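# Hook a fallen bracket from the tank onto the rack

## Task

Use the hooked rod to retrieve the newly plated bracket that dropped onto the floor of the empty tank. Hang it through its hole on the drip rack's unoccupied peg, then withdraw the rod from the hole. The robot must never touch any bracket, and the brackets already on pegs must stay there.

## Robot and tools

Robot: two seven-joint arms, left_arm and right_arm, each with a parallel two-finger gripper and a wrist camera. Calibrated base positions in the scene frame: left_arm at (+0.029, +0.346, 0) m, right_arm at (+0.005, -0.392, 0) m. Both are turned only a fraction of a degree about z. A camera stand sits behind the arms.

Frames: the scene frame has its origin at table-top height, halfway between the nominal bases, with +x pointing out over the table, +z up, and left_arm on the +y side. Arm names do not match left or right in the images. Each arm reports its hand pose, velocities and Hand target in its own base frame. Offsets also use that arm's base axes, and rotations pivot about the Hand target position. Gripper axes: the fingers point along +z and close along y. end_effector_position is the point between the pads when they are shut, about 2 cm short of the fingertips. Closing pushes the tips roughly 10 mm further along +z, mostly while the pads are more than 40 mm apart. Printed poses can be off by a few centimetres, more at long reach.

execute_actions(actions, cameras): actions is a list of actions. Each action is a table of up to 15 rows, and each row is one 1/30 s control step. A shorter table repeats its last row until step 15, so one action lasts 0.5 s. Every row holds 14 numbers in [-1, 1]. The first 7 are for left_arm: dx, dy, dz, rx, ry, rz, opening. The next 7 are the same for right_arm. Always send all 14, even when one arm does nothing. dx to rz are offsets, not poses. They are measured from that arm's Hand target at the start of the action, along its own base axes. Each row counts from that same start, not from the row before. The next action starts from the new Hand target, so repeating an offset moves the arm again. Scale: 1.0 = 0.6 m or 180 degrees, and rx, ry, rz together form one rotation vector. Opening is absolute: +1 is fully open (0.084 m) and -1 is closed. To keep an arm still, send 0 for its six pose numbers. Always resend the opening you want, because 0 is a real command. An empty actions list returns the state together with images. Otherwise images come only if you name them in cameras: ["all"], a list of names, or [].

move(target, speed, blend, opening_speed, blocking, cameras): moves the grippers in straight lines. target is either one 14-number row in the same layout and scale as above, or a list of up to 15 such rows. Every row is an offset from the Hand targets at the start of the move, not from the previous row. speed is in m/s, from 0.002 to 1, default 0.25, and turning is capped at twice that in rad/s. Give one value or one per target. blend is in metres and rounds the corners between targets in a list; 0 means stop at each. opening_speed (0.2 or more) is the rate of finger change per second on the -1 to +1 scale. The whole move is limited to 10 s. With blocking=false the call returns after about 0.5 s while the move goes on. Paths do not avoid obstacles or the other arm, and faster moves lag more and hit harder. The result adds a move: line giving how the move ended (done, off_target, moving, held, fault) and any limits (paced = clipped, held = steps withheld).

wait(seconds): 0 to 3600 s; it sends nothing new to the arms. stop(): brakes a running move. zoom_image(camera, region): camera is cam_high, cam_left_wrist or cam_right_wrist. region is [x0, y0, x1, y1] in pixels from the top-left corner, at most 504 by 504, taken from the newest image. Image sizes: cam_high 504x504, the wrist cameras 672x504. clear_fault(arm): releases a reported torque fault on left_arm or right_arm. read_manual(section): returns licence text only. finished_scene(scene): ends the scene for good, with scene 1 here.

Results: each arm gives end_effector_position (m), end_effector_quat_wxyz, and velocities (m/s, rad/s), which are left out while the joints are still. It also gives Hand target, which is the next zero point for offsets. Joint positions has the finger opening in metres as its last value. grip_measured is the measured opening and, with nothing held, reads up to about 0.024 below the command. Joint torques are total drive outputs and are noisy, with positive meaning toward a larger joint value. Tool commands shows the current opening commands. Calls that ran actions also list positions at some steps. The orientation you command is clipped each step to within 32 degrees of the current one. A gripper may stop short of its Hand target; send the remaining distance as an extra offset.

Gripping the rod: find the opening at which the fingers first touch it, then command about 0.03 below that for a firm grip. Each pad presses at most about 24 N. A large turn of the gripper can swing the elbow.

Suggested order: look first with an empty actions list. Grip the rod firmly, lower its hook into the tank and thread it through the bracket's hole, then lift slowly. Carry the bracket over the free peg, lower it until the hole is on the peg, and slide the rod back out of the hole. Check with the cameras before calling finished_scene.

Avoid: any robot contact with a bracket, which fails the task. Do not knock the other brackets off their pegs, and do not let anything fall far or leave the table. Avoid hard hits or pushes against fixed things and any contact between the two arms. The clearance check does not catch every case, and closing fingers on the other gripper counts as a press. Contact torque at a joint's load limit causes a torque fault. The limits in N m are: waist 37.1, shoulder 37.1, upper arm roll 21.7, elbow 23.6, forearm roll 23.5, wrist pitch 12.8, wrist roll 13.6, and a held weight counts toward them. To stop an arm pushing into something, command its target back past the gripper. Motors heat when holding loads, stretched out, or straining; a MOTOR HOT line appears at 65 °C, and at 80 °C that arm is braked for 30 s or more. Any arm stop wastes time, and smooth, quick motion is preferred.

Each tool is called as a command line: name --argument value for each argument, lists and objects as JSON in quotes; but a table of rows of numbers goes row by row, as --pt "numbers of a row", without its own name.

## Session

execute_actions --actions '[]'

Scene clock: 0.00 s.
left_arm: end_effector_position=(+0.5027, +0.1699, +0.1750) grip_measured=+0.99 end_effector_quat_wxyz=(-0.386, +0.702, +0.437, +0.409) | right_arm: end_effector_position=(+0.3030, +0.4086, +0.2461) grip_measured=+0.99 end_effector_quat_wxyz=(+0.082, -0.574, +0.815, +0.027)
Joint positions: left_arm=[0.307 0.272 -0.391 0.934 1.531 1.245 -2.211 0.084] | right_arm=[0.893 -0.013 0.039 1.106 0 0.946 2.848 0.084]
Joint velocities: within noise
Joint torques (N m): no reading
Motor temperatures (°C): left_arm=[39 40 47 42 35 37 37] | right_arm=[48 44 46 41 39 38 45]
Hand target: left_arm +0.5027, +0.1699, +0.1750; -0.386, +0.702, +0.437, +0.409 | right_arm +0.3030, +0.4086, +0.2461; +0.082, -0.574, +0.815, +0.027
Tool commands: left_gripper/opening=+1.0 right_gripper/opening=+1.0

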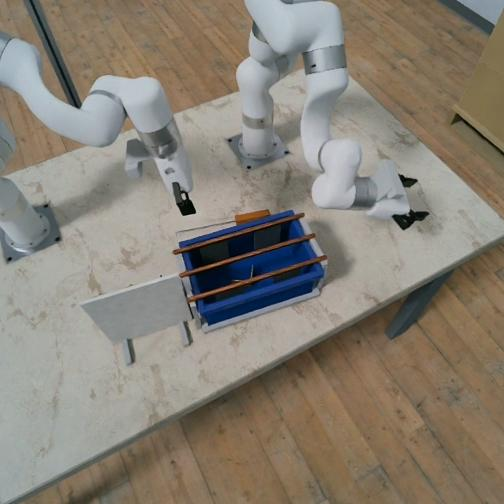

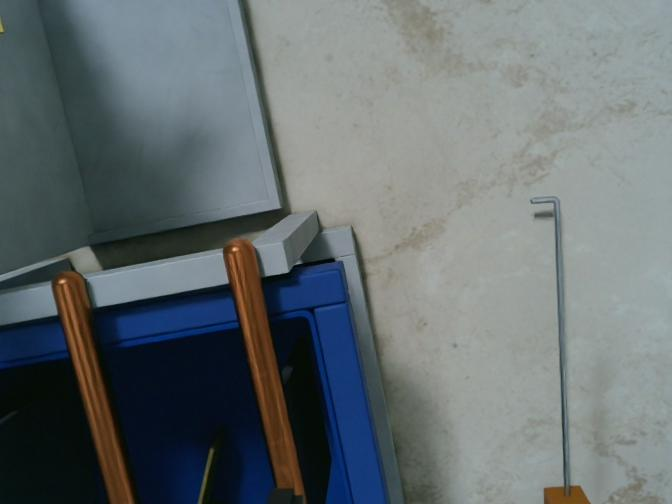

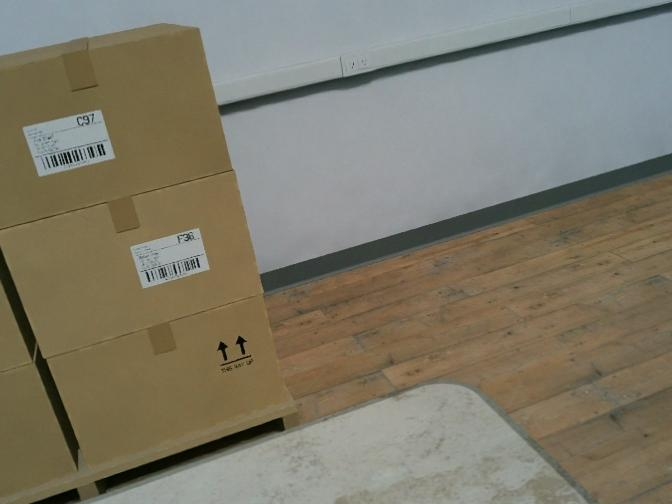

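move --target '[-0.138, -0.233, 0.508, -0.111, -0.158, -0.887, 1, 0.31, -0.242, 0.13, 0.0689, 0.2624, -0.857, 1]' --speed 0.45 --cameras '["all"]'

zoom_image --camera "cam_left_wrist" --region '[200, 200, 440, 420]'

Scene clock: 14.47 s.
left_arm: end_effector_position=(+0.4199, +0.0301, +0.4798) grip_measured=+0.99 end_effector_quat_wxyz=(+0.500, +0.500, -0.500, +0.500) | right_arm: end_effector_position=(+0.4890, +0.2633, +0.3241) grip_measured=+0.99 end_effector_quat_wxyz=(-0.153, +0.690, +0.690, +0.154)
Joint positions: left_arm=[-2.314 -1.593 0.499 2.043 3.789 -1.63 -2.456 0.084] | right_arm=[0.608 0.126 -0.298 1.453 0.482 1.227 4.886 0.084]
Joint torques (N m): left_arm=[-3.96 30.33 -3.3 -4.97 3.04 -0.46 1.33] | right_arm=[4.63 -15.42 0.15 18.82 -1.6 -0.75 1.75]
Hand target: left_arm +0.4199, +0.0301, +0.4798; +0.500, +0.500, -0.500, +0.500 | right_arm +0.4890, +0.2634, +0.3241; -0.153, +0.690, +0.690, +0.154
Off the commanded pose: left_arm 0.000 m, 0 deg | right_arm 0.000 m, 0 deg.
move: done; limits=paced

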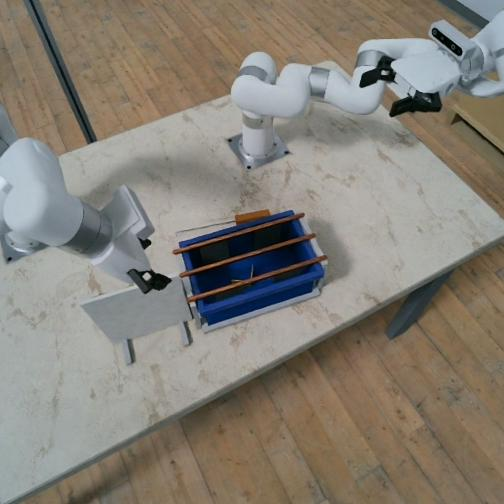

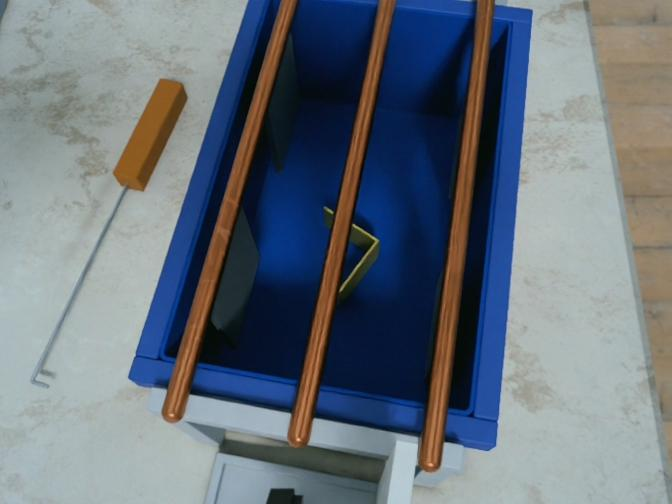

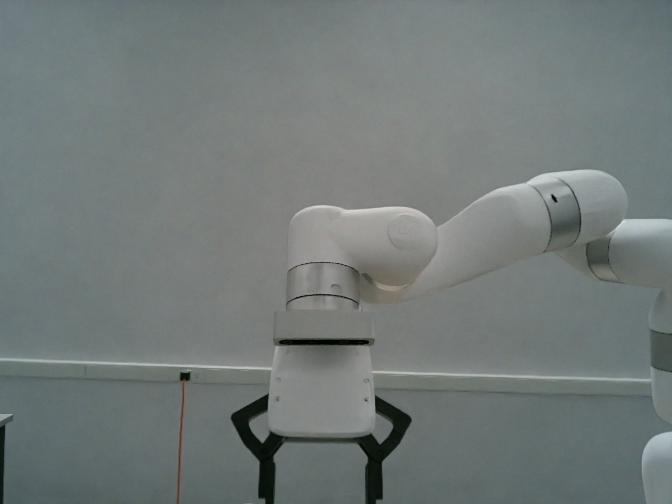

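Scaled by 2.100.

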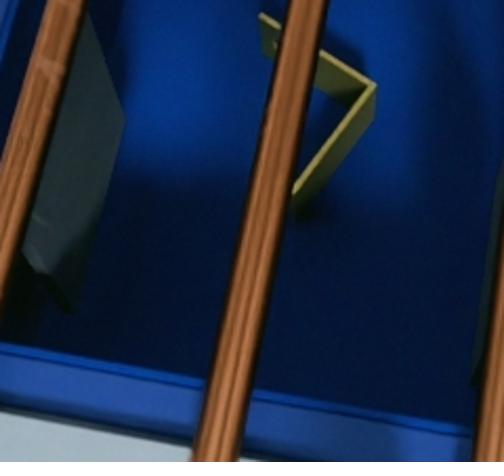

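move --target '[0.138, 0.233, -0.35, 0.111, 0.158, 0.887, 1, -0.3623, 0.4697, -0.2568, -0.1386, 0.017, -0.0744, 1]' --speed 0.45 --cameras '["all"]'

Scene clock: 36.77 s.
left_arm: end_effector_position=(+0.5027, +0.1699, +0.2698) grip_measured=+0.99 end_effector_quat_wxyz=(-0.386, +0.702, +0.437, +0.409) | right_arm: end_effector_position=(+0.2716, +0.5452, +0.1700) grip_measured=+0.99 end_effector_quat_wxyz=(+0.000, +0.786, +0.619, +0.000)
Joint positions: left_arm=[-2.627 -0.764 2.224 1.378 4.877 -1.694 -5.216 0.084] | right_arm=[1.137 0.515 -0.037 1.648 0.021 1.133 6.045 0.084]
Joint torques (N m): left_arm=[-3.99 13.52 -4.84 14 -3.09 -3.02 1.24] | right_arm=[7.79 -24.27 -1.41 18.63 -2.34 -0.16 1.85]
Motor temperatures (°C): left_arm=[39 42 47 43 35 37 37] | right_arm=[48 45 46 48 39 38 45]
Hand target: left_arm +0.5027, +0.1699, +0.2698; -0.386, +0.702, +0.437, +0.409 | right_arm +0.2716, +0.5452, +0.1700; +0.000, +0.786, +0.619, +0.000
Off the commanded pose: left_arm 0.000 m, 0 deg | right_arm 0.000 m, 0 deg.
joint sent to its limit (left arm) — joint 6 (wrist pitch), lower limit. The joint targets still meet the commanded pose.
move: done

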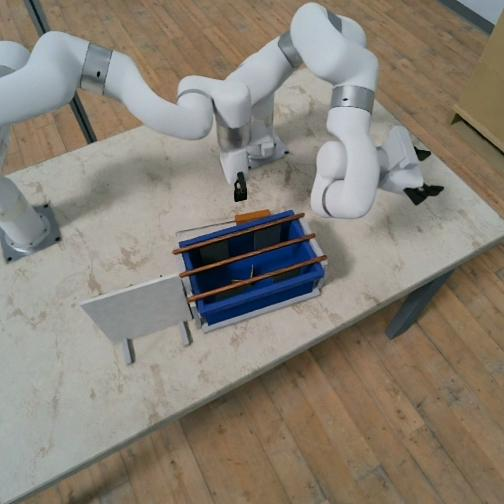

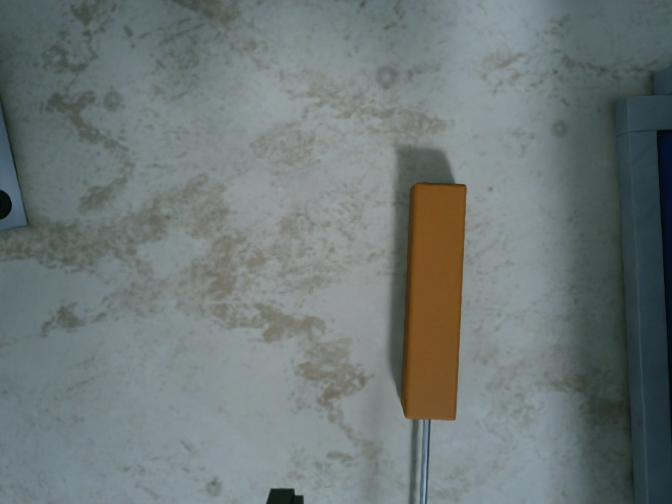

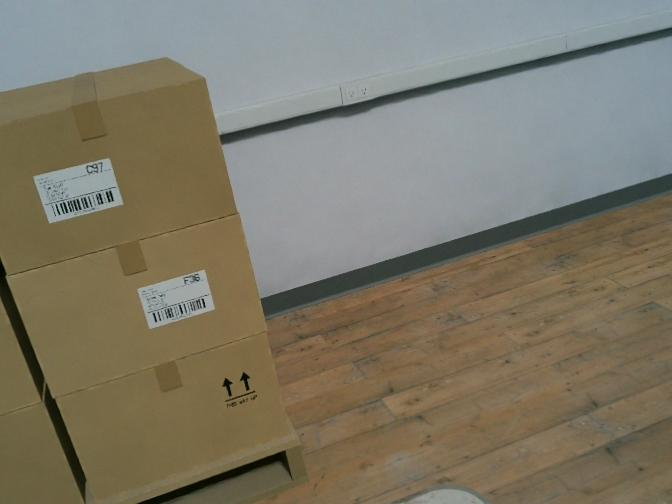

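move --pt "-0.136 -0.3008 0.2503 -0.3830 0.0111 0.1277 1 -0.0063 0.014 -0.06 0 0 0 1" --pt "-0.136 -0.3008 0.2503 -0.2735 0.2898 -0.3096 1 -0.0063 0.014 -0.18 0 0 0 1" --pt "-0.136 -0.3008 0.2503 0.0146 0.5037 -0.7216 1 -0.0063 0.014 -0.2222 0 0 0 1" --speed 0.45 --blend '[0.02,0.02,0]' --cameras '["all"]'

Scene clock: 67.57 s.
left_arm: end_effector_position=(+0.4207, -0.0105, +0.4193) grip_measured=+0.99 end_effector_quat_wxyz=(-0.038, +0.706, -0.705, +0.045) | right_arm: end_effector_position=(+0.2678, +0.5536, +0.0367) grip_measured=+0.99 end_effector_quat_wxyz=(+0.000, +0.786, +0.619, +0.000)
Joint positions: left_arm=[-2.892 -0.378 2.672 2.156 3.322 -1.694 -1.72 0.084] | right_arm=[1.144 0.707 -0.03 1.558 0.027 0.851 6.053 0.084]
Joint torques (N m): left_arm=[-4.64 22.45 0.75 15.46 -4.63 0.42 1.29] | right_arm=[-7.47 -26.15 0.67 9.63 1.58 -2.09 -1.2]
Hand target: left_arm +0.4211, -0.0106, +0.4199; +0.000, +0.707, -0.707, +0.000 | right_arm +0.2678, +0.5536, +0.0367; +0.000, +0.786, +0.619, +0.000
Off the commanded pose: left_arm 0.001 m, 7 deg | right_arm 0.000 m, 0 deg.
joint sent to its limit (left arm) — joint 6 (wrist pitch), lower limit. The joint targets are off in orientation, not in position.
move: off_target (left_arm)

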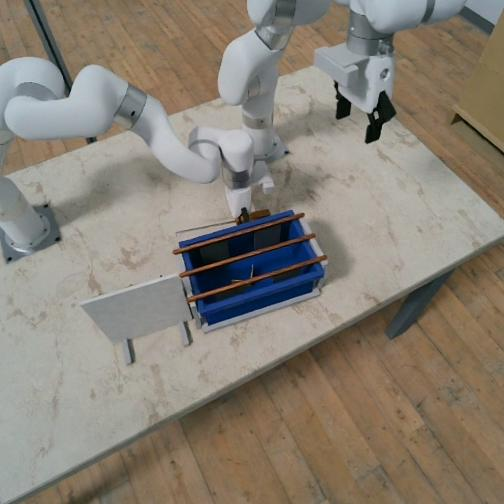

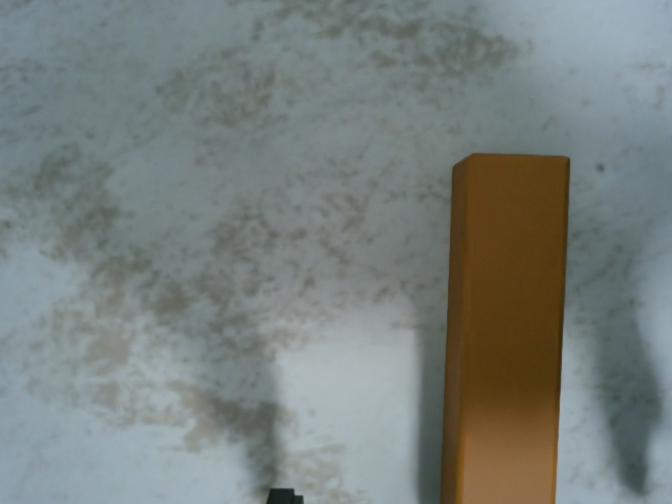

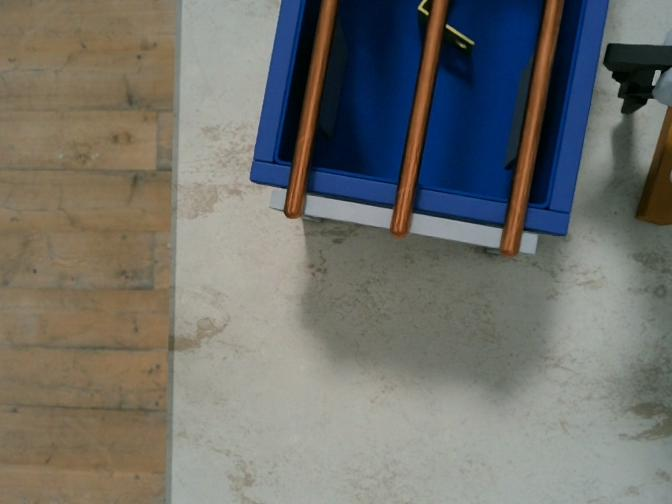

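move --pt "0 0 0 0 0 0 1 0 0 0 0 0 0 -0.65" --pt "0.3153 -0.0472 0.066 -0.041 -0.2774 -0.0009 1 0 0 0.15 0 0 0 -0.65" --pt "0.498 -0.0762 0.338 -0.0768 -0.5199 -0.0017 1 0 0 0.4 0.1 -0.012 0.012 -0.65" --pt "0.4442 -0.0705 0.6582 -0.1121 -0.7592 -0.0025 1 0 0 0.639 0.4974 -0.0591 0.0591 -0.65" --speed 0.35 --opening_speed 1.5 --blend '[0,0.04,0.04,0]' --cameras '["cam_high","cam_left_wrist"]'

Scene clock: 131.97 s.
left_arm: end_effector_position=(+0.6876, -0.0529, +0.8149) grip_measured=+0.99 end_effector_quat_wxyz=(-0.557, +0.251, -0.255, +0.750) | right_arm: end_effector_position=(+0.2678, +0.5536, +0.4201) grip_measured=-0.52 end_effector_quat_wxyz=(+0.500, -0.500, -0.500, -0.500)
Joint positions: left_arm=[-2.732 -0.426 2.403 2.167 3.372 0.579 -1.621 0.084] | right_arm=[1.014 -0.076 -0.053 1.009 2.158 0.759 3.966 0.021]
Joint torques (N m): left_arm=[-4.87 13.31 -4.45 19.62 4.27 0.2 1.31] | right_arm=[-7.69 -11.5 -1.16 10.91 2.88 2.05 -1.67]
Hand target: left_arm +0.6876, -0.0529, +0.8149; -0.557, +0.251, -0.255, +0.750 | right_arm +0.2678, +0.5536, +0.4201; +0.500, -0.500, -0.500, -0.500
Off the commanded pose: left_arm 0.000 m, 0 deg | right_arm 0.000 m, 0 deg.
move: done

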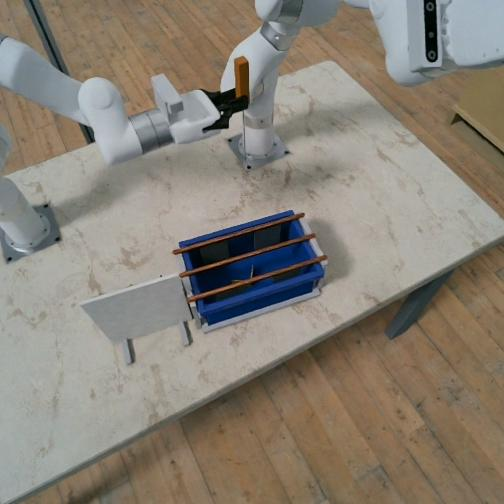

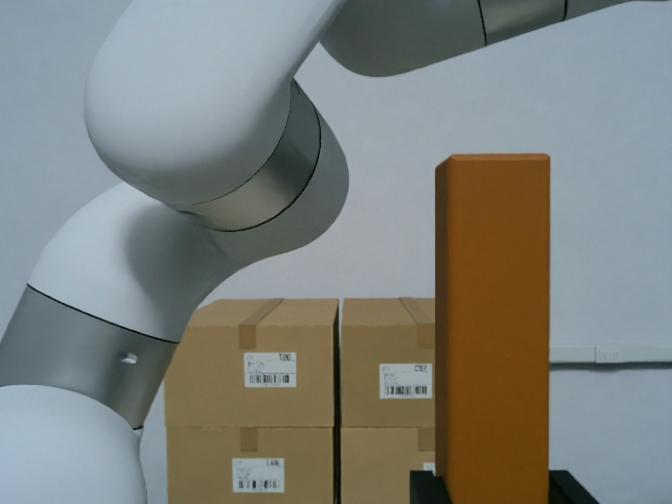

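move --target '[-0.5612, -0.2045, -0.5248, -0.129, 0.5404, -0.5371, 1, 0.1827, -0.273, 0, 0, 0, 0, -0.65]' --speed 0.35 --cameras '["all"]'

Scene clock: 139.40 s.
left_arm: end_effector_position=(+0.3509, -0.1756, +0.5000) grip_measured=+0.99 end_effector_quat_wxyz=(+0.500, +0.500, -0.500, +0.500) | right_arm: end_effector_position=(+0.3774, +0.3898, +0.4201) grip_measured=-0.52 end_effector_quat_wxyz=(+0.500, -0.500, -0.500, -0.500)
Joint positions: left_arm=[-2.674 0.388 2.982 0.871 4.758 1.892 -4.379 0.084] | right_arm=[0.783 -0.163 -0.341 0.896 1.76 1.161 4.14 0.021]
Joint torques (N m): left_arm=[-4.64 4.26 6.32 11.99 2.06 2.17 -0.82] | right_arm=[-7.39 -8.03 -0.68 19.01 -1.54 1.77 1.74]
Hand target: left_arm +0.3509, -0.1756, +0.5000; +0.500, +0.500, -0.500, +0.500 | right_arm +0.3774, +0.3898, +0.4201; +0.500, -0.500, -0.500, -0.500
Off the commanded pose: left_arm 0.000 m, 0 deg | right_arm 0.000 m, 0 deg.
move: done

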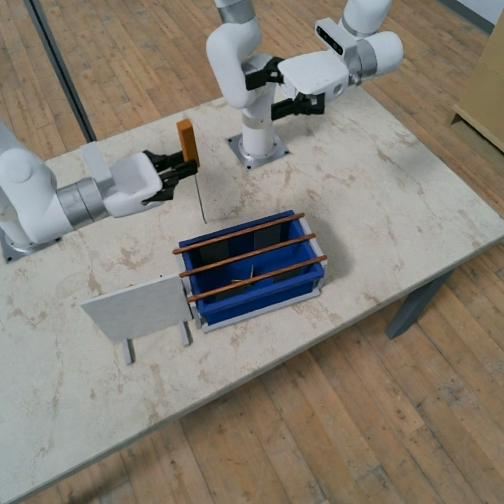

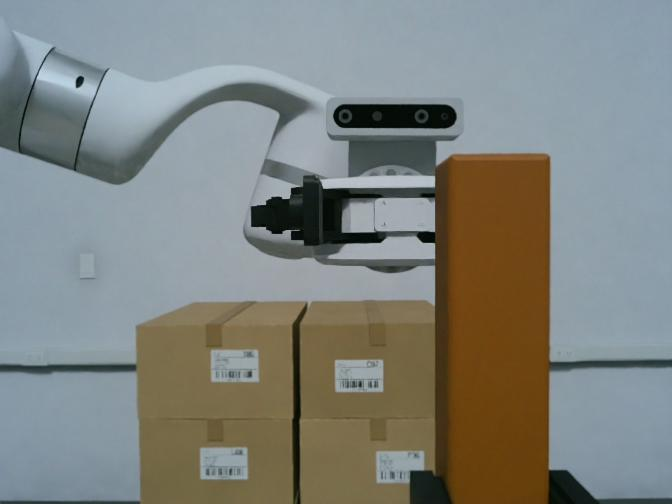

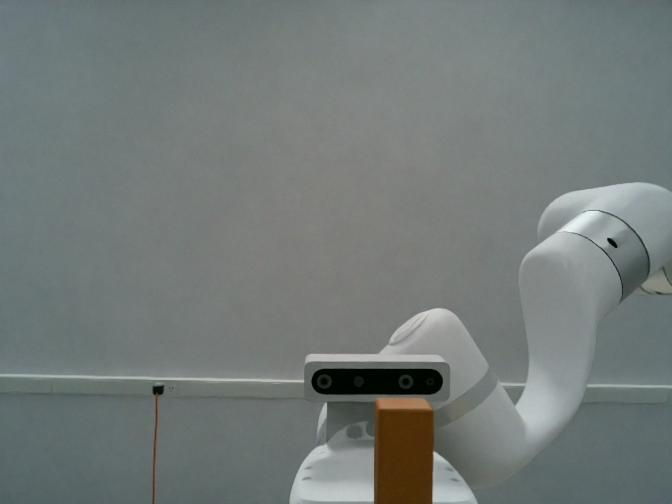

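move --pt "0.0107 -0.2033 -0.0167 0 0 0 1 0 0 0 0 0 0 -0.65" --pt "0.0107 -0.2533 -0.0167 0 0 0 1 0 0 0 0 0 0 -0.65" --speed '[0.2,0.1]' --blend '[0.02,0]' --cameras '["cam_high","cam_left_wrist"]'

zoom_image --camera "cam_high" --region '[120, 60, 300, 240]'

Scene clock: 144.00 s.
left_arm: end_effector_position=(+0.3573, -0.3275, +0.4900) grip_measured=+0.99 end_effector_quat_wxyz=(+0.500, +0.500, -0.500, +0.500) | right_arm: end_effector_position=(+0.3774, +0.3898, +0.4201) grip_measured=-0.52 end_effector_quat_wxyz=(+0.500, -0.500, -0.500, -0.500)
Joint positions: left_arm=[-2.82 0.409 2.678 0.863 4.508 1.527 -4.38 0.084] | right_arm=[0.783 -0.163 -0.341 0.896 1.76 1.162 4.14 0.021]
Joint torques (N m): left_arm=[-3.68 3.05 0.57 21.43 -7.15 -0.91 0.96] | right_arm=[-7.12 -8.39 -0.49 18.93 -1.71 1.79 1.86]
Hand target: left_arm +0.3573, -0.3275, +0.4900; +0.500, +0.500, -0.500, +0.500 | right_arm +0.3774, +0.3898, +0.4201; +0.500, -0.500, -0.500, -0.500
Off the commanded pose: left_arm 0.000 m, 0 deg | right_arm 0.000 m, 0 deg.
move: done; blend cut to 0.015 m at target 1

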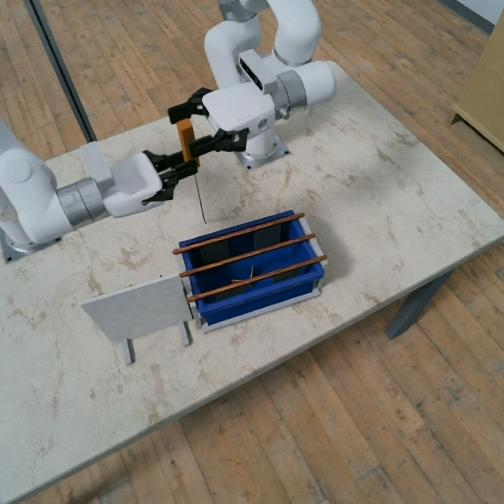

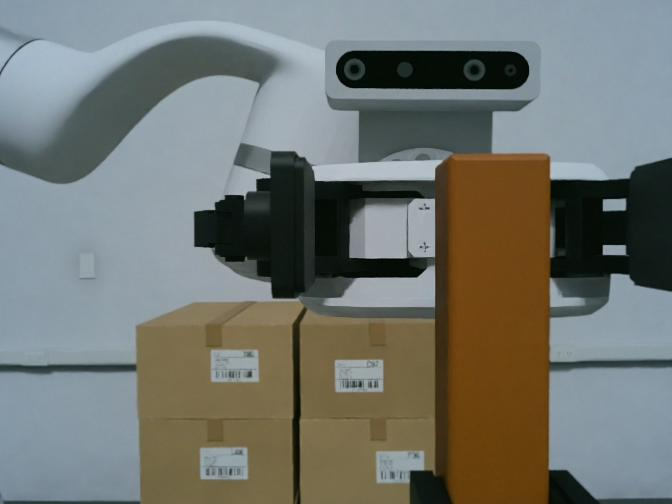

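Scaled by 2.800.

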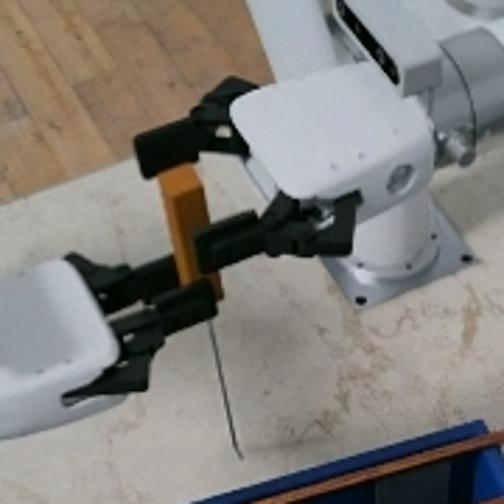

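move --pt "0 0 0 0 0 0 -0.6 0 0 0 0 0 0 -0.65" --pt "0 0 0 0 0 0 -0.6 0 0 0 0 0 0 1" --pt "0 0 0 0 0 0 -0.6 0 -0.2 0 0 0 0 1" --pt "0 0 0 0 0 0 -0.6 0.186 -0.211 -0.16 -0.361 0 0 1" --speed 0.28 --opening_speed 1.2 --blend '[0,0,0.04,0]' --cameras '["all"]'

zoom_image --camera "cam_left_wrist" --region '[290, 180, 410, 330]'

Scene clock: 153.40 s.
left_arm: end_effector_position=(+0.3573, -0.3275, +0.4900) grip_measured=-0.51 end_effector_quat_wxyz=(+0.500, +0.500, -0.500, +0.500) | right_arm: end_effector_position=(+0.4890, +0.2633, +0.3241) grip_measured=+0.99 end_effector_quat_wxyz=(-0.154, +0.690, +0.690, +0.153)
Joint positions: left_arm=[-2.82 0.409 2.678 0.863 4.508 1.527 -4.38 0.022] | right_arm=[0.658 0.129 -0.352 1.456 0.489 1.232 4.883 0.084]
Joint torques (N m): left_arm=[0.72 8.5 8.38 13.19 2.11 0.31 0.84] | right_arm=[3.86 -14.98 -1.63 18.92 -2.08 -0.13 1.66]
Hand target: left_arm +0.3573, -0.3275, +0.4900; +0.500, +0.500, -0.500, +0.500 | right_arm +0.4890, +0.2632, +0.3241; -0.154, +0.690, +0.690, +0.153
Off the commanded pose: left_arm 0.000 m, 0 deg | right_arm 0.000 m, 0 deg.
move: done

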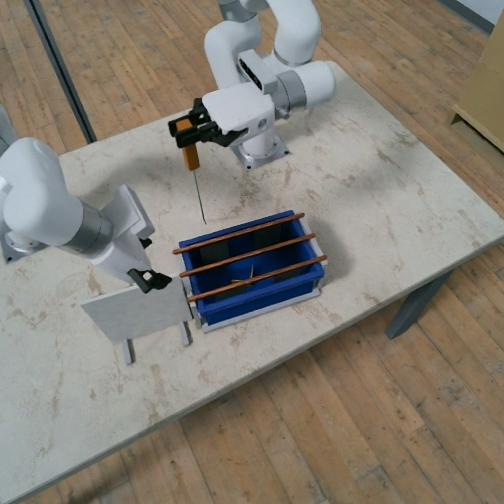

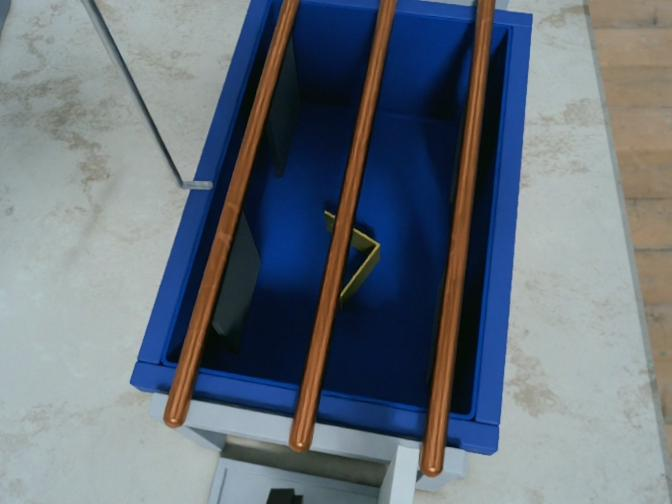

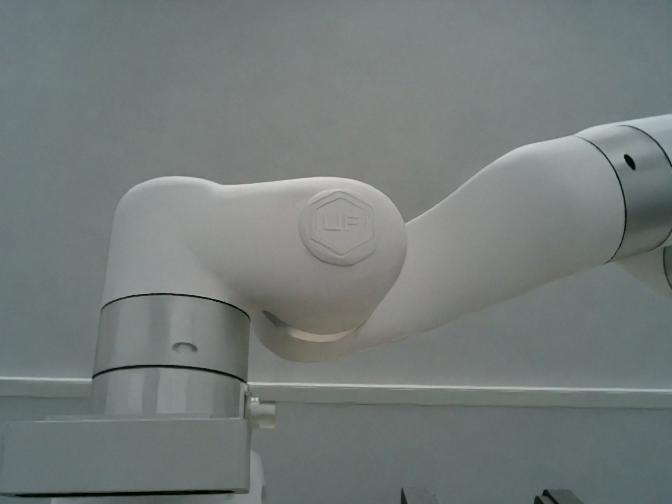

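Scaled by 3.360.

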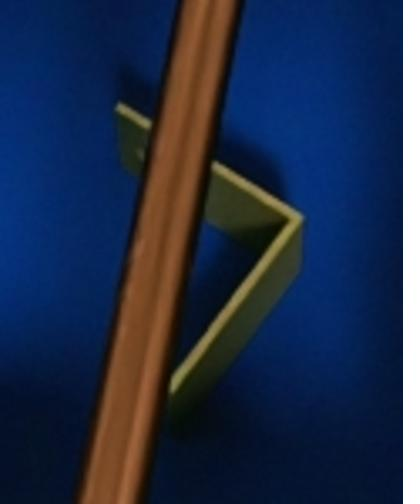

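move --pt "0.0807 0.1048 0 0 0 0.3128 -0.6 -0.0833 0 0 0 0 0 1" --pt "0.0807 0.1048 -0.2167 0 0 0.3128 -0.6 -0.0833 0 0 0 0 0 1" --speed '[0.3,0.15]' --cameras '["all"]'

zoom_image --camera "cam_left_wrist" --region '[340, 190, 460, 310]'

Scene clock: 163.20 s.
left_arm: end_effector_position=(+0.4058, -0.2646, +0.3600) grip_measured=-0.51 end_effector_quat_wxyz=(+0.205, +0.677, -0.205, +0.677) | right_arm: end_effector_position=(+0.4391, +0.2632, +0.3241) grip_measured=+0.99 end_effector_quat_wxyz=(-0.154, +0.690, +0.690, +0.153)
Joint positions: left_arm=[-2.647 1.036 2.087 0.45 3.492 0.724 -4.286 0.022] | right_arm=[0.699 -0.042 -0.322 1.259 0.428 1.165 4.945 0.084]
Joint torques (N m): left_arm=[4.55 0.62 6.96 8.38 -4.47 2.31 1.31] | right_arm=[8.25 -37.26 1.6 10.77 -2.12 -2.06 1.84]
Hand target: left_arm +0.4058, -0.2647, +0.3599; +0.205, +0.677, -0.205, +0.677 | right_arm +0.4391, +0.2632, +0.3241; -0.154, +0.690, +0.690, +0.153
Off the commanded pose: left_arm 0.000 m, 0 deg | right_arm 0.000 m, 0 deg.
move: done

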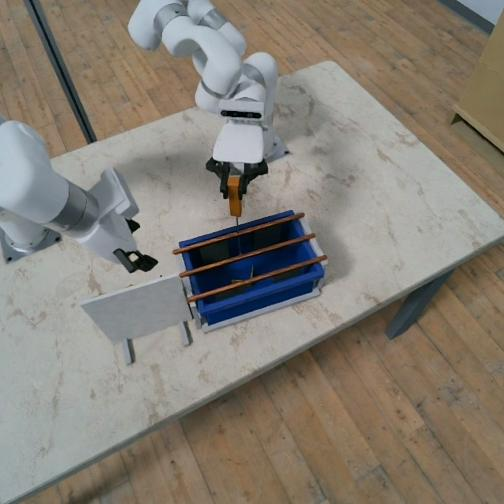

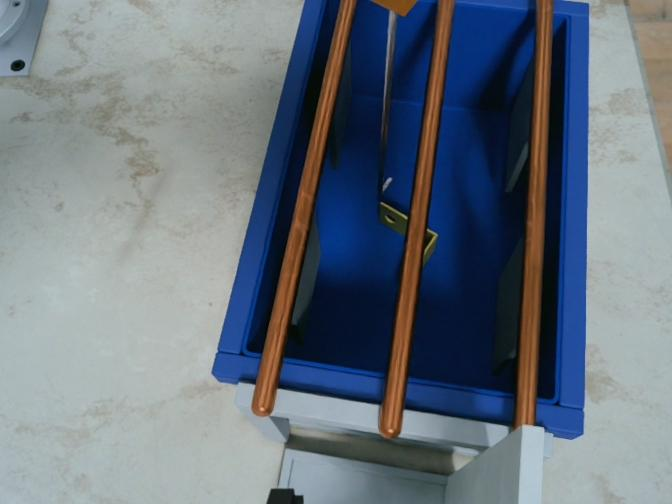

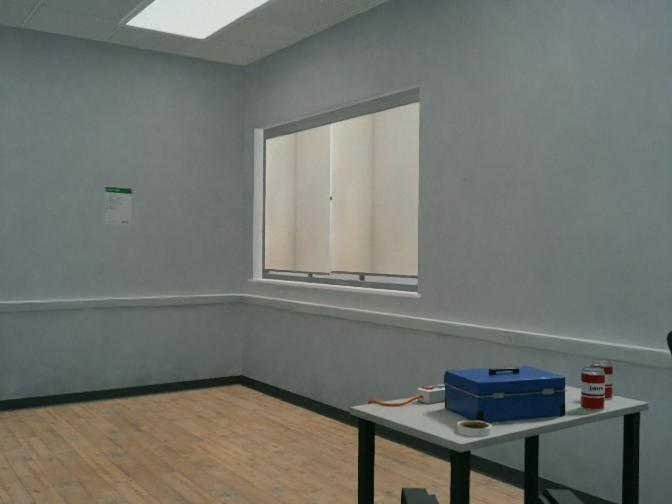

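Scaled by 4.200.

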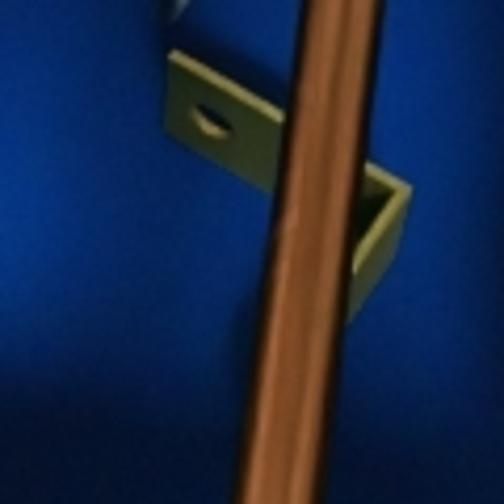

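zoom_image --camera "cam_left_wrist" --region '[350, 160, 430, 240]'

move --target '[0,0,0,0,0,0,-0.6, -0.1,0,0,0,0,0,1]' --speed 0.3 --cameras '["cam_left_wrist"]'

zoom_image --camera "cam_left_wrist" --region '[430, 160, 510, 240]'

Scaled by 6.300.

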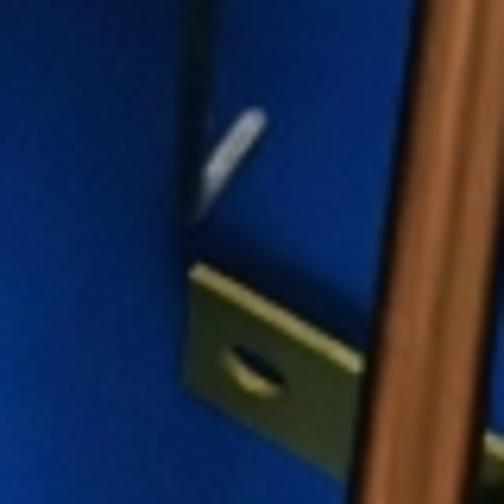

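Scene clock: 166.37 s.
left_arm: end_effector_position=(+0.4058, -0.2647, +0.3599) grip_measured=-0.51 end_effector_quat_wxyz=(+0.205, +0.677, -0.205, +0.677) | right_arm: end_effector_position=(+0.3791, +0.2632, +0.3240) grip_measured=+0.99 end_effector_quat_wxyz=(-0.154, +0.690, +0.690, +0.153)
Joint positions: left_arm=[-2.647 1.036 2.087 0.45 3.492 0.724 -4.286 0.022] | right_arm=[0.726 -0.237 -0.268 1.056 0.367 1.112 5.036 0.084]
Joint torques (N m): left_arm=[4.18 0.3 7.14 8.27 -4.61 2.22 1.27] | right_arm=[5.4 -31.19 2.45 10.02 -2.13 -2.27 1.65]
Hand target: left_arm +0.4058, -0.2647, +0.3599; +0.205, +0.677, -0.205, +0.677 | right_arm +0.3791, +0.2632, +0.3241; -0.154, +0.690, +0.690, +0.153
Off the commanded pose: left_arm 0.000 m, 0 deg | right_arm 0.000 m, 0 deg.
move: done

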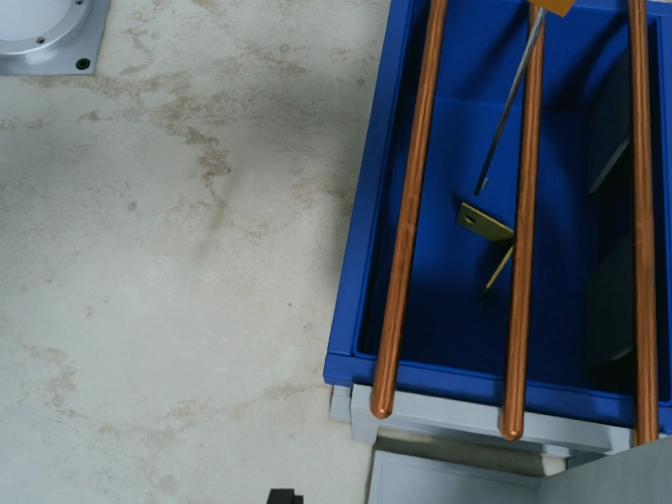

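Scaled by 6.300.

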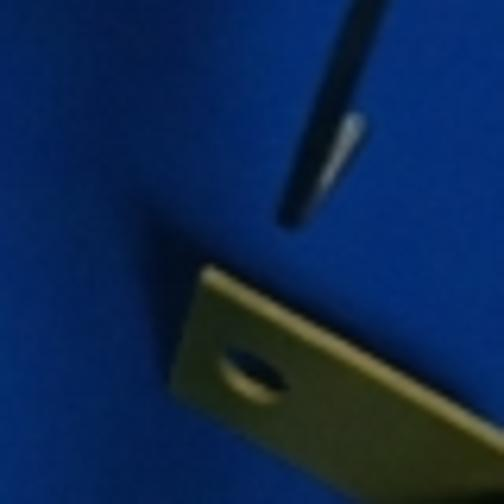

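move --target '[-0.0055,-0.0083,-0.1,0,0,0,-0.6, 0.1,0,0,0,0,0,1]' --speed 0.12 --cameras '["cam_left_wrist"]'

zoom_image --camera "cam_left_wrist" --region '[350, 180, 430, 260]'

move --target '[0,0,0,0,0,0,-0.6, -0.1,0,0,0,0,0,1]' --speed 0.3 --cameras '["cam_left_wrist"]'

zoom_image --camera "cam_left_wrist" --region '[430, 180, 510, 260]'

Scene clock: 173.07 s.
left_arm: end_effector_position=(+0.4025, -0.2696, +0.3000) grip_measured=-0.51 end_effector_quat_wxyz=(+0.205, +0.677, -0.205, +0.677) | right_arm: end_effector_position=(+0.4391, +0.2632, +0.3241) grip_measured=+0.99 end_effector_quat_wxyz=(-0.153, +0.690, +0.690, +0.153)
Joint positions: left_arm=[-2.594 1.031 1.897 0.384 3.259 0.819 -4.176 0.022] | right_arm=[0.705 -0.042 -0.327 1.259 0.428 1.165 4.945 0.084]
Joint torques (N m): left_arm=[4.51 -6.77 7.35 6.39 -4.81 2.51 1.24] | right_arm=[-7.3 -10.63 -1.04 18.86 3.17 -0.23 -1.49]
Hand target: left_arm +0.4025, -0.2696, +0.2999; +0.205, +0.677, -0.205, +0.677 | right_arm +0.4391, +0.2632, +0.3241; -0.154, +0.690, +0.690, +0.153
Off the commanded pose: left_arm 0.000 m, 0 deg | right_arm 0.000 m, 0 deg.
move: done

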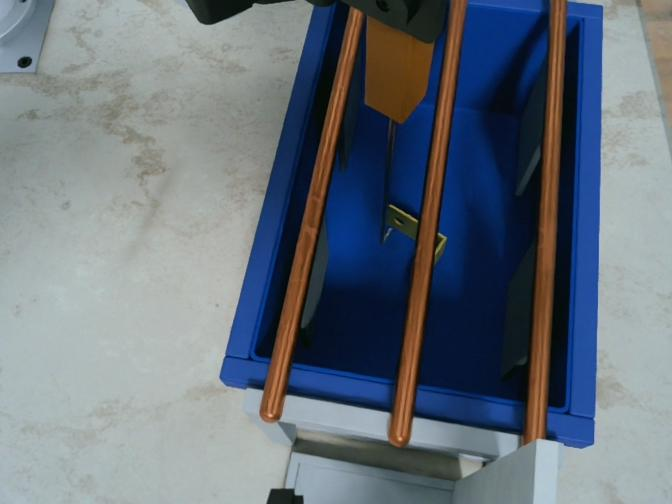

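Scaled by 6.300.

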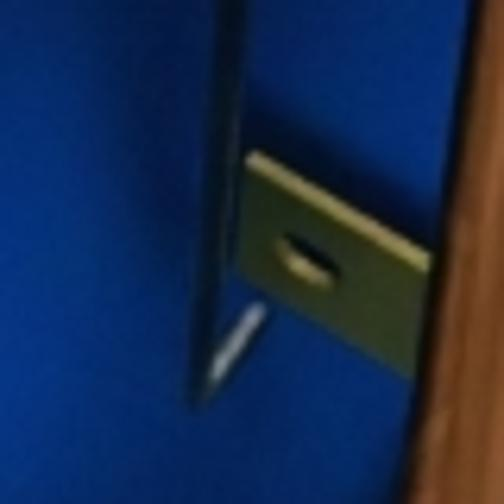

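Scene clock: 173.93 s.
left_arm: end_effector_position=(+0.4025, -0.2696, +0.2999) grip_measured=-0.51 end_effector_quat_wxyz=(+0.205, +0.677, -0.205, +0.677) | right_arm: end_effector_position=(+0.3791, +0.2632, +0.3240) grip_measured=+0.99 end_effector_quat_wxyz=(-0.154, +0.690, +0.690, +0.153)
Joint positions: left_arm=[-2.594 1.031 1.897 0.384 3.259 0.819 -4.176 0.022] | right_arm=[0.731 -0.238 -0.273 1.056 0.365 1.112 5.037 0.084]
Joint torques (N m): left_arm=[4.23 -6.62 7.41 6.56 -5.02 2.45 1.19] | right_arm=[5.98 -31.52 2.33 10.98 -1.96 -2.23 1.84]
Hand target: left_arm +0.4025, -0.2696, +0.2999; +0.205, +0.677, -0.205, +0.677 | right_arm +0.3791, +0.2632, +0.3241; -0.154, +0.690, +0.690, +0.153
Off the commanded pose: left_arm 0.000 m, 0 deg | right_arm 0.000 m, 0 deg.
move: done

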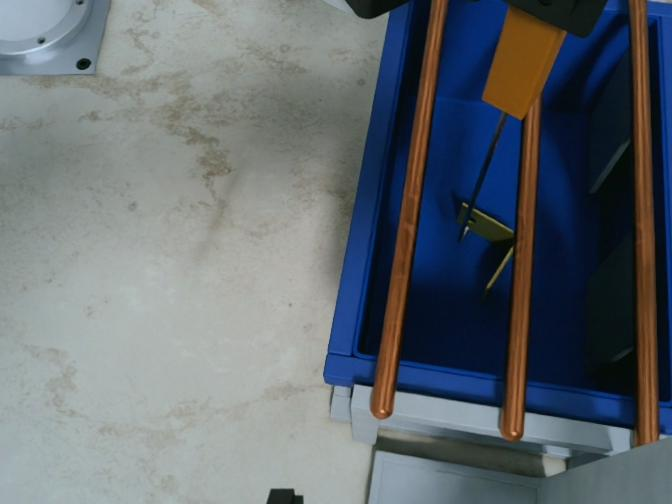

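Scaled by 6.300.

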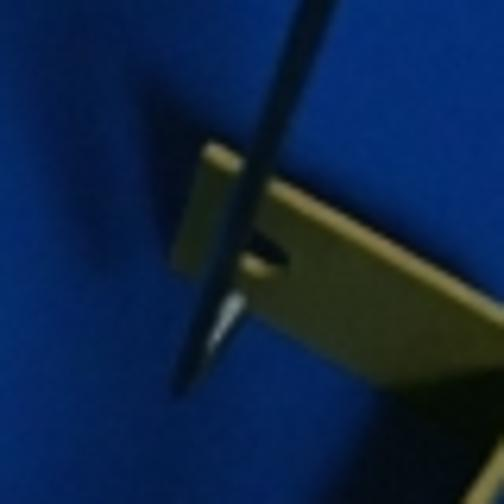

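move --target '[0.0052,0.0127,-0.0275,0,0,0,-0.6, 0.1,0,0,0,0,0,1]' --speed 0.12 --cameras '["cam_left_wrist"]'

zoom_image --camera "cam_left_wrist" --region '[360, 190, 420, 250]'

Scene clock: 179.50 s.
left_arm: end_effector_position=(+0.4056, -0.2620, +0.2834) grip_measured=-0.51 end_effector_quat_wxyz=(+0.205, +0.677, -0.205, +0.677) | right_arm: end_effector_position=(+0.4390, +0.2632, +0.3241) grip_measured=+0.99 end_effector_quat_wxyz=(-0.153, +0.690, +0.690, +0.153)
Joint positions: left_arm=[-2.554 1.016 1.85 0.358 3.218 0.88 -4.15 0.022] | right_arm=[0.711 -0.043 -0.333 1.259 0.428 1.165 4.945 0.084]
Joint torques (N m): left_arm=[4.45 -7.01 7.33 5.84 -5.16 2.56 1.19] | right_arm=[-7.07 -11.14 -0.97 19.14 3.22 -0.23 -1.73]
Hand target: left_arm +0.4056, -0.2620, +0.2834; +0.205, +0.677, -0.205, +0.677 | right_arm +0.4391, +0.2632, +0.3241; -0.154, +0.690, +0.690, +0.153
Off the commanded pose: left_arm 0.000 m, 0 deg | right_arm 0.000 m, 0 deg.
move: done

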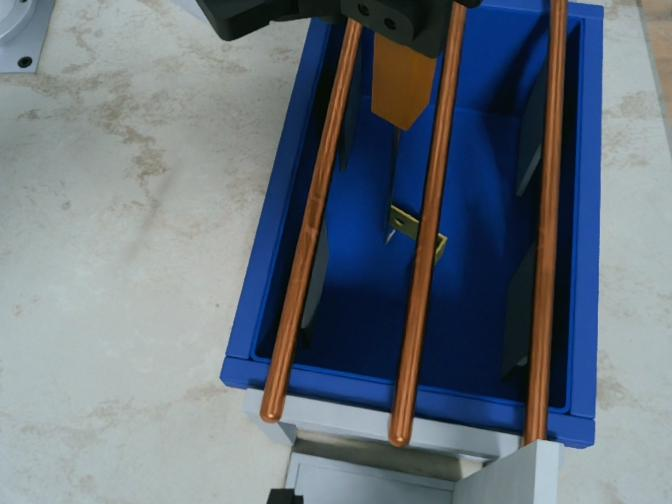

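Scaled by 8.400.

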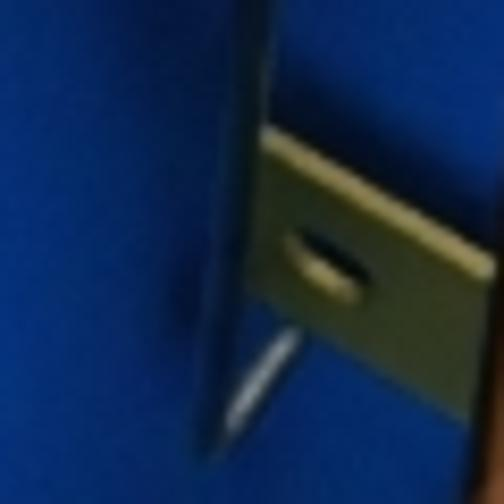

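move --target '[0.0047,0.0088,0.0,0,0,0,-0.6, 0,0,0,0,0,0,1]' --speed 0.05 --cameras '["cam_left_wrist"]'

zoom_image --camera "cam_left_wrist" --region '[360, 190, 420, 250]'

Scene clock: 183.07 s.
left_arm: end_effector_position=(+0.4084, -0.2568, +0.2834) grip_measured=-0.51 end_effector_quat_wxyz=(+0.205, +0.677, -0.205, +0.677) | right_arm: end_effector_position=(+0.4391, +0.2632, +0.3241) grip_measured=+0.99 end_effector_quat_wxyz=(-0.154, +0.690, +0.690, +0.153)
Joint positions: left_arm=[-2.539 1.01 1.856 0.351 3.233 0.9 -4.151 0.022] | right_arm=[0.711 -0.042 -0.333 1.259 0.428 1.165 4.945 0.084]
Joint torques (N m): left_arm=[4.47 -6.95 19.18 5.91 3.79 2.53 -0.66] | right_arm=[-7.5 -10.99 -1.09 19.02 3.1 -0.2 -1.53]
Hand target: left_arm +0.4084, -0.2567, +0.2834; +0.205, +0.677, -0.205, +0.677 | right_arm +0.4391, +0.2632, +0.3241; -0.154, +0.690, +0.690, +0.153
Off the commanded pose: left_arm 0.000 m, 0 deg | right_arm 0.000 m, 0 deg.
move: done

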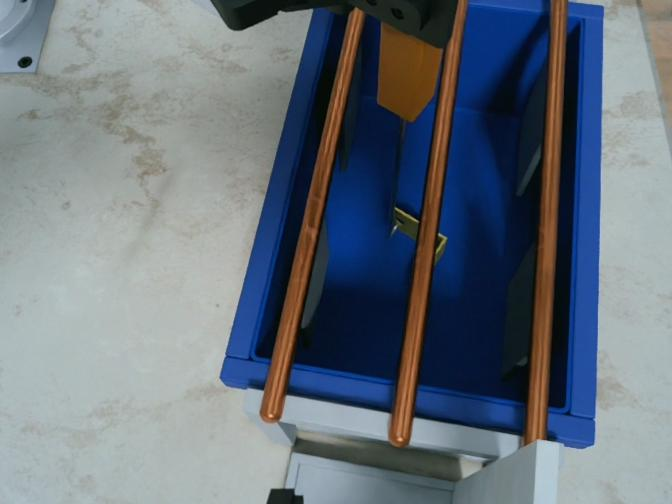

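Scaled by 8.400.

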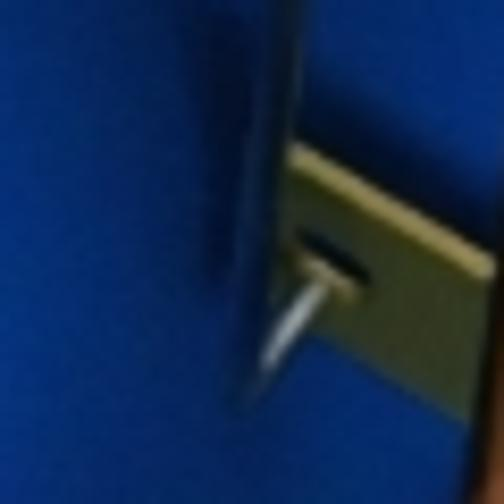

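move --target '[0.0045,0.0068,0.0013,0,0,0,-0.6, 0,0,0,0,0,0,1]' --speed 0.05 --cameras '["cam_left_wrist"]'

zoom_image --camera "cam_left_wrist" --region '[360, 190, 420, 250]'

Scene clock: 185.93 s.
left_arm: end_effector_position=(+0.4111, -0.2527, +0.2842) grip_measured=-0.51 end_effector_quat_wxyz=(+0.205, +0.677, -0.205, +0.677) | right_arm: end_effector_position=(+0.4391, +0.2632, +0.3241) grip_measured=+0.99 end_effector_quat_wxyz=(-0.154, +0.690, +0.690, +0.153)
Joint positions: left_arm=[-2.526 1.006 1.862 0.349 3.247 0.915 -4.154 0.022] | right_arm=[0.711 -0.042 -0.333 1.259 0.428 1.165 4.945 0.084]
Joint torques (N m): left_arm=[4.63 -6.66 19.04 6.2 3.61 2.44 -0.83] | right_arm=[-7.27 -11.04 -1.27 18.82 3.19 -0.11 -1.66]
Hand target: left_arm +0.4111, -0.2527, +0.2842; +0.205, +0.677, -0.205, +0.677 | right_arm +0.4391, +0.2632, +0.3241; -0.154, +0.690, +0.690, +0.153
Off the commanded pose: left_arm 0.000 m, 0 deg | right_arm 0.000 m, 0 deg.
move: done

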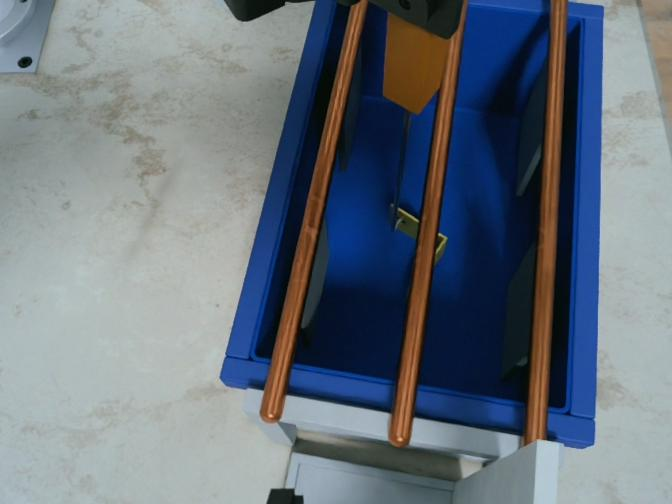

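Scaled by 8.400.

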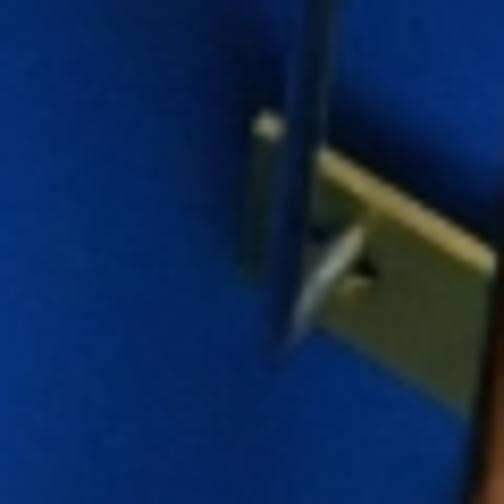

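zoom_image --camera "cam_left_wrist" --region '[385, 200, 415, 235]'

Scaled by 14.400.

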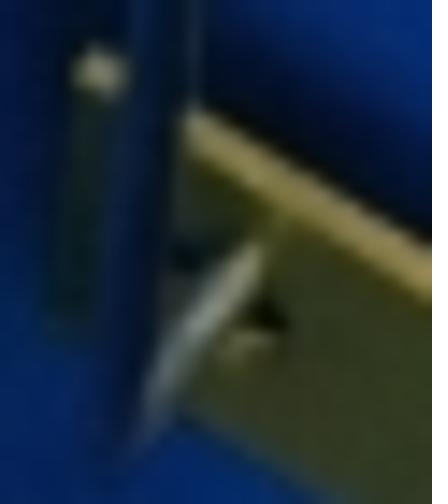

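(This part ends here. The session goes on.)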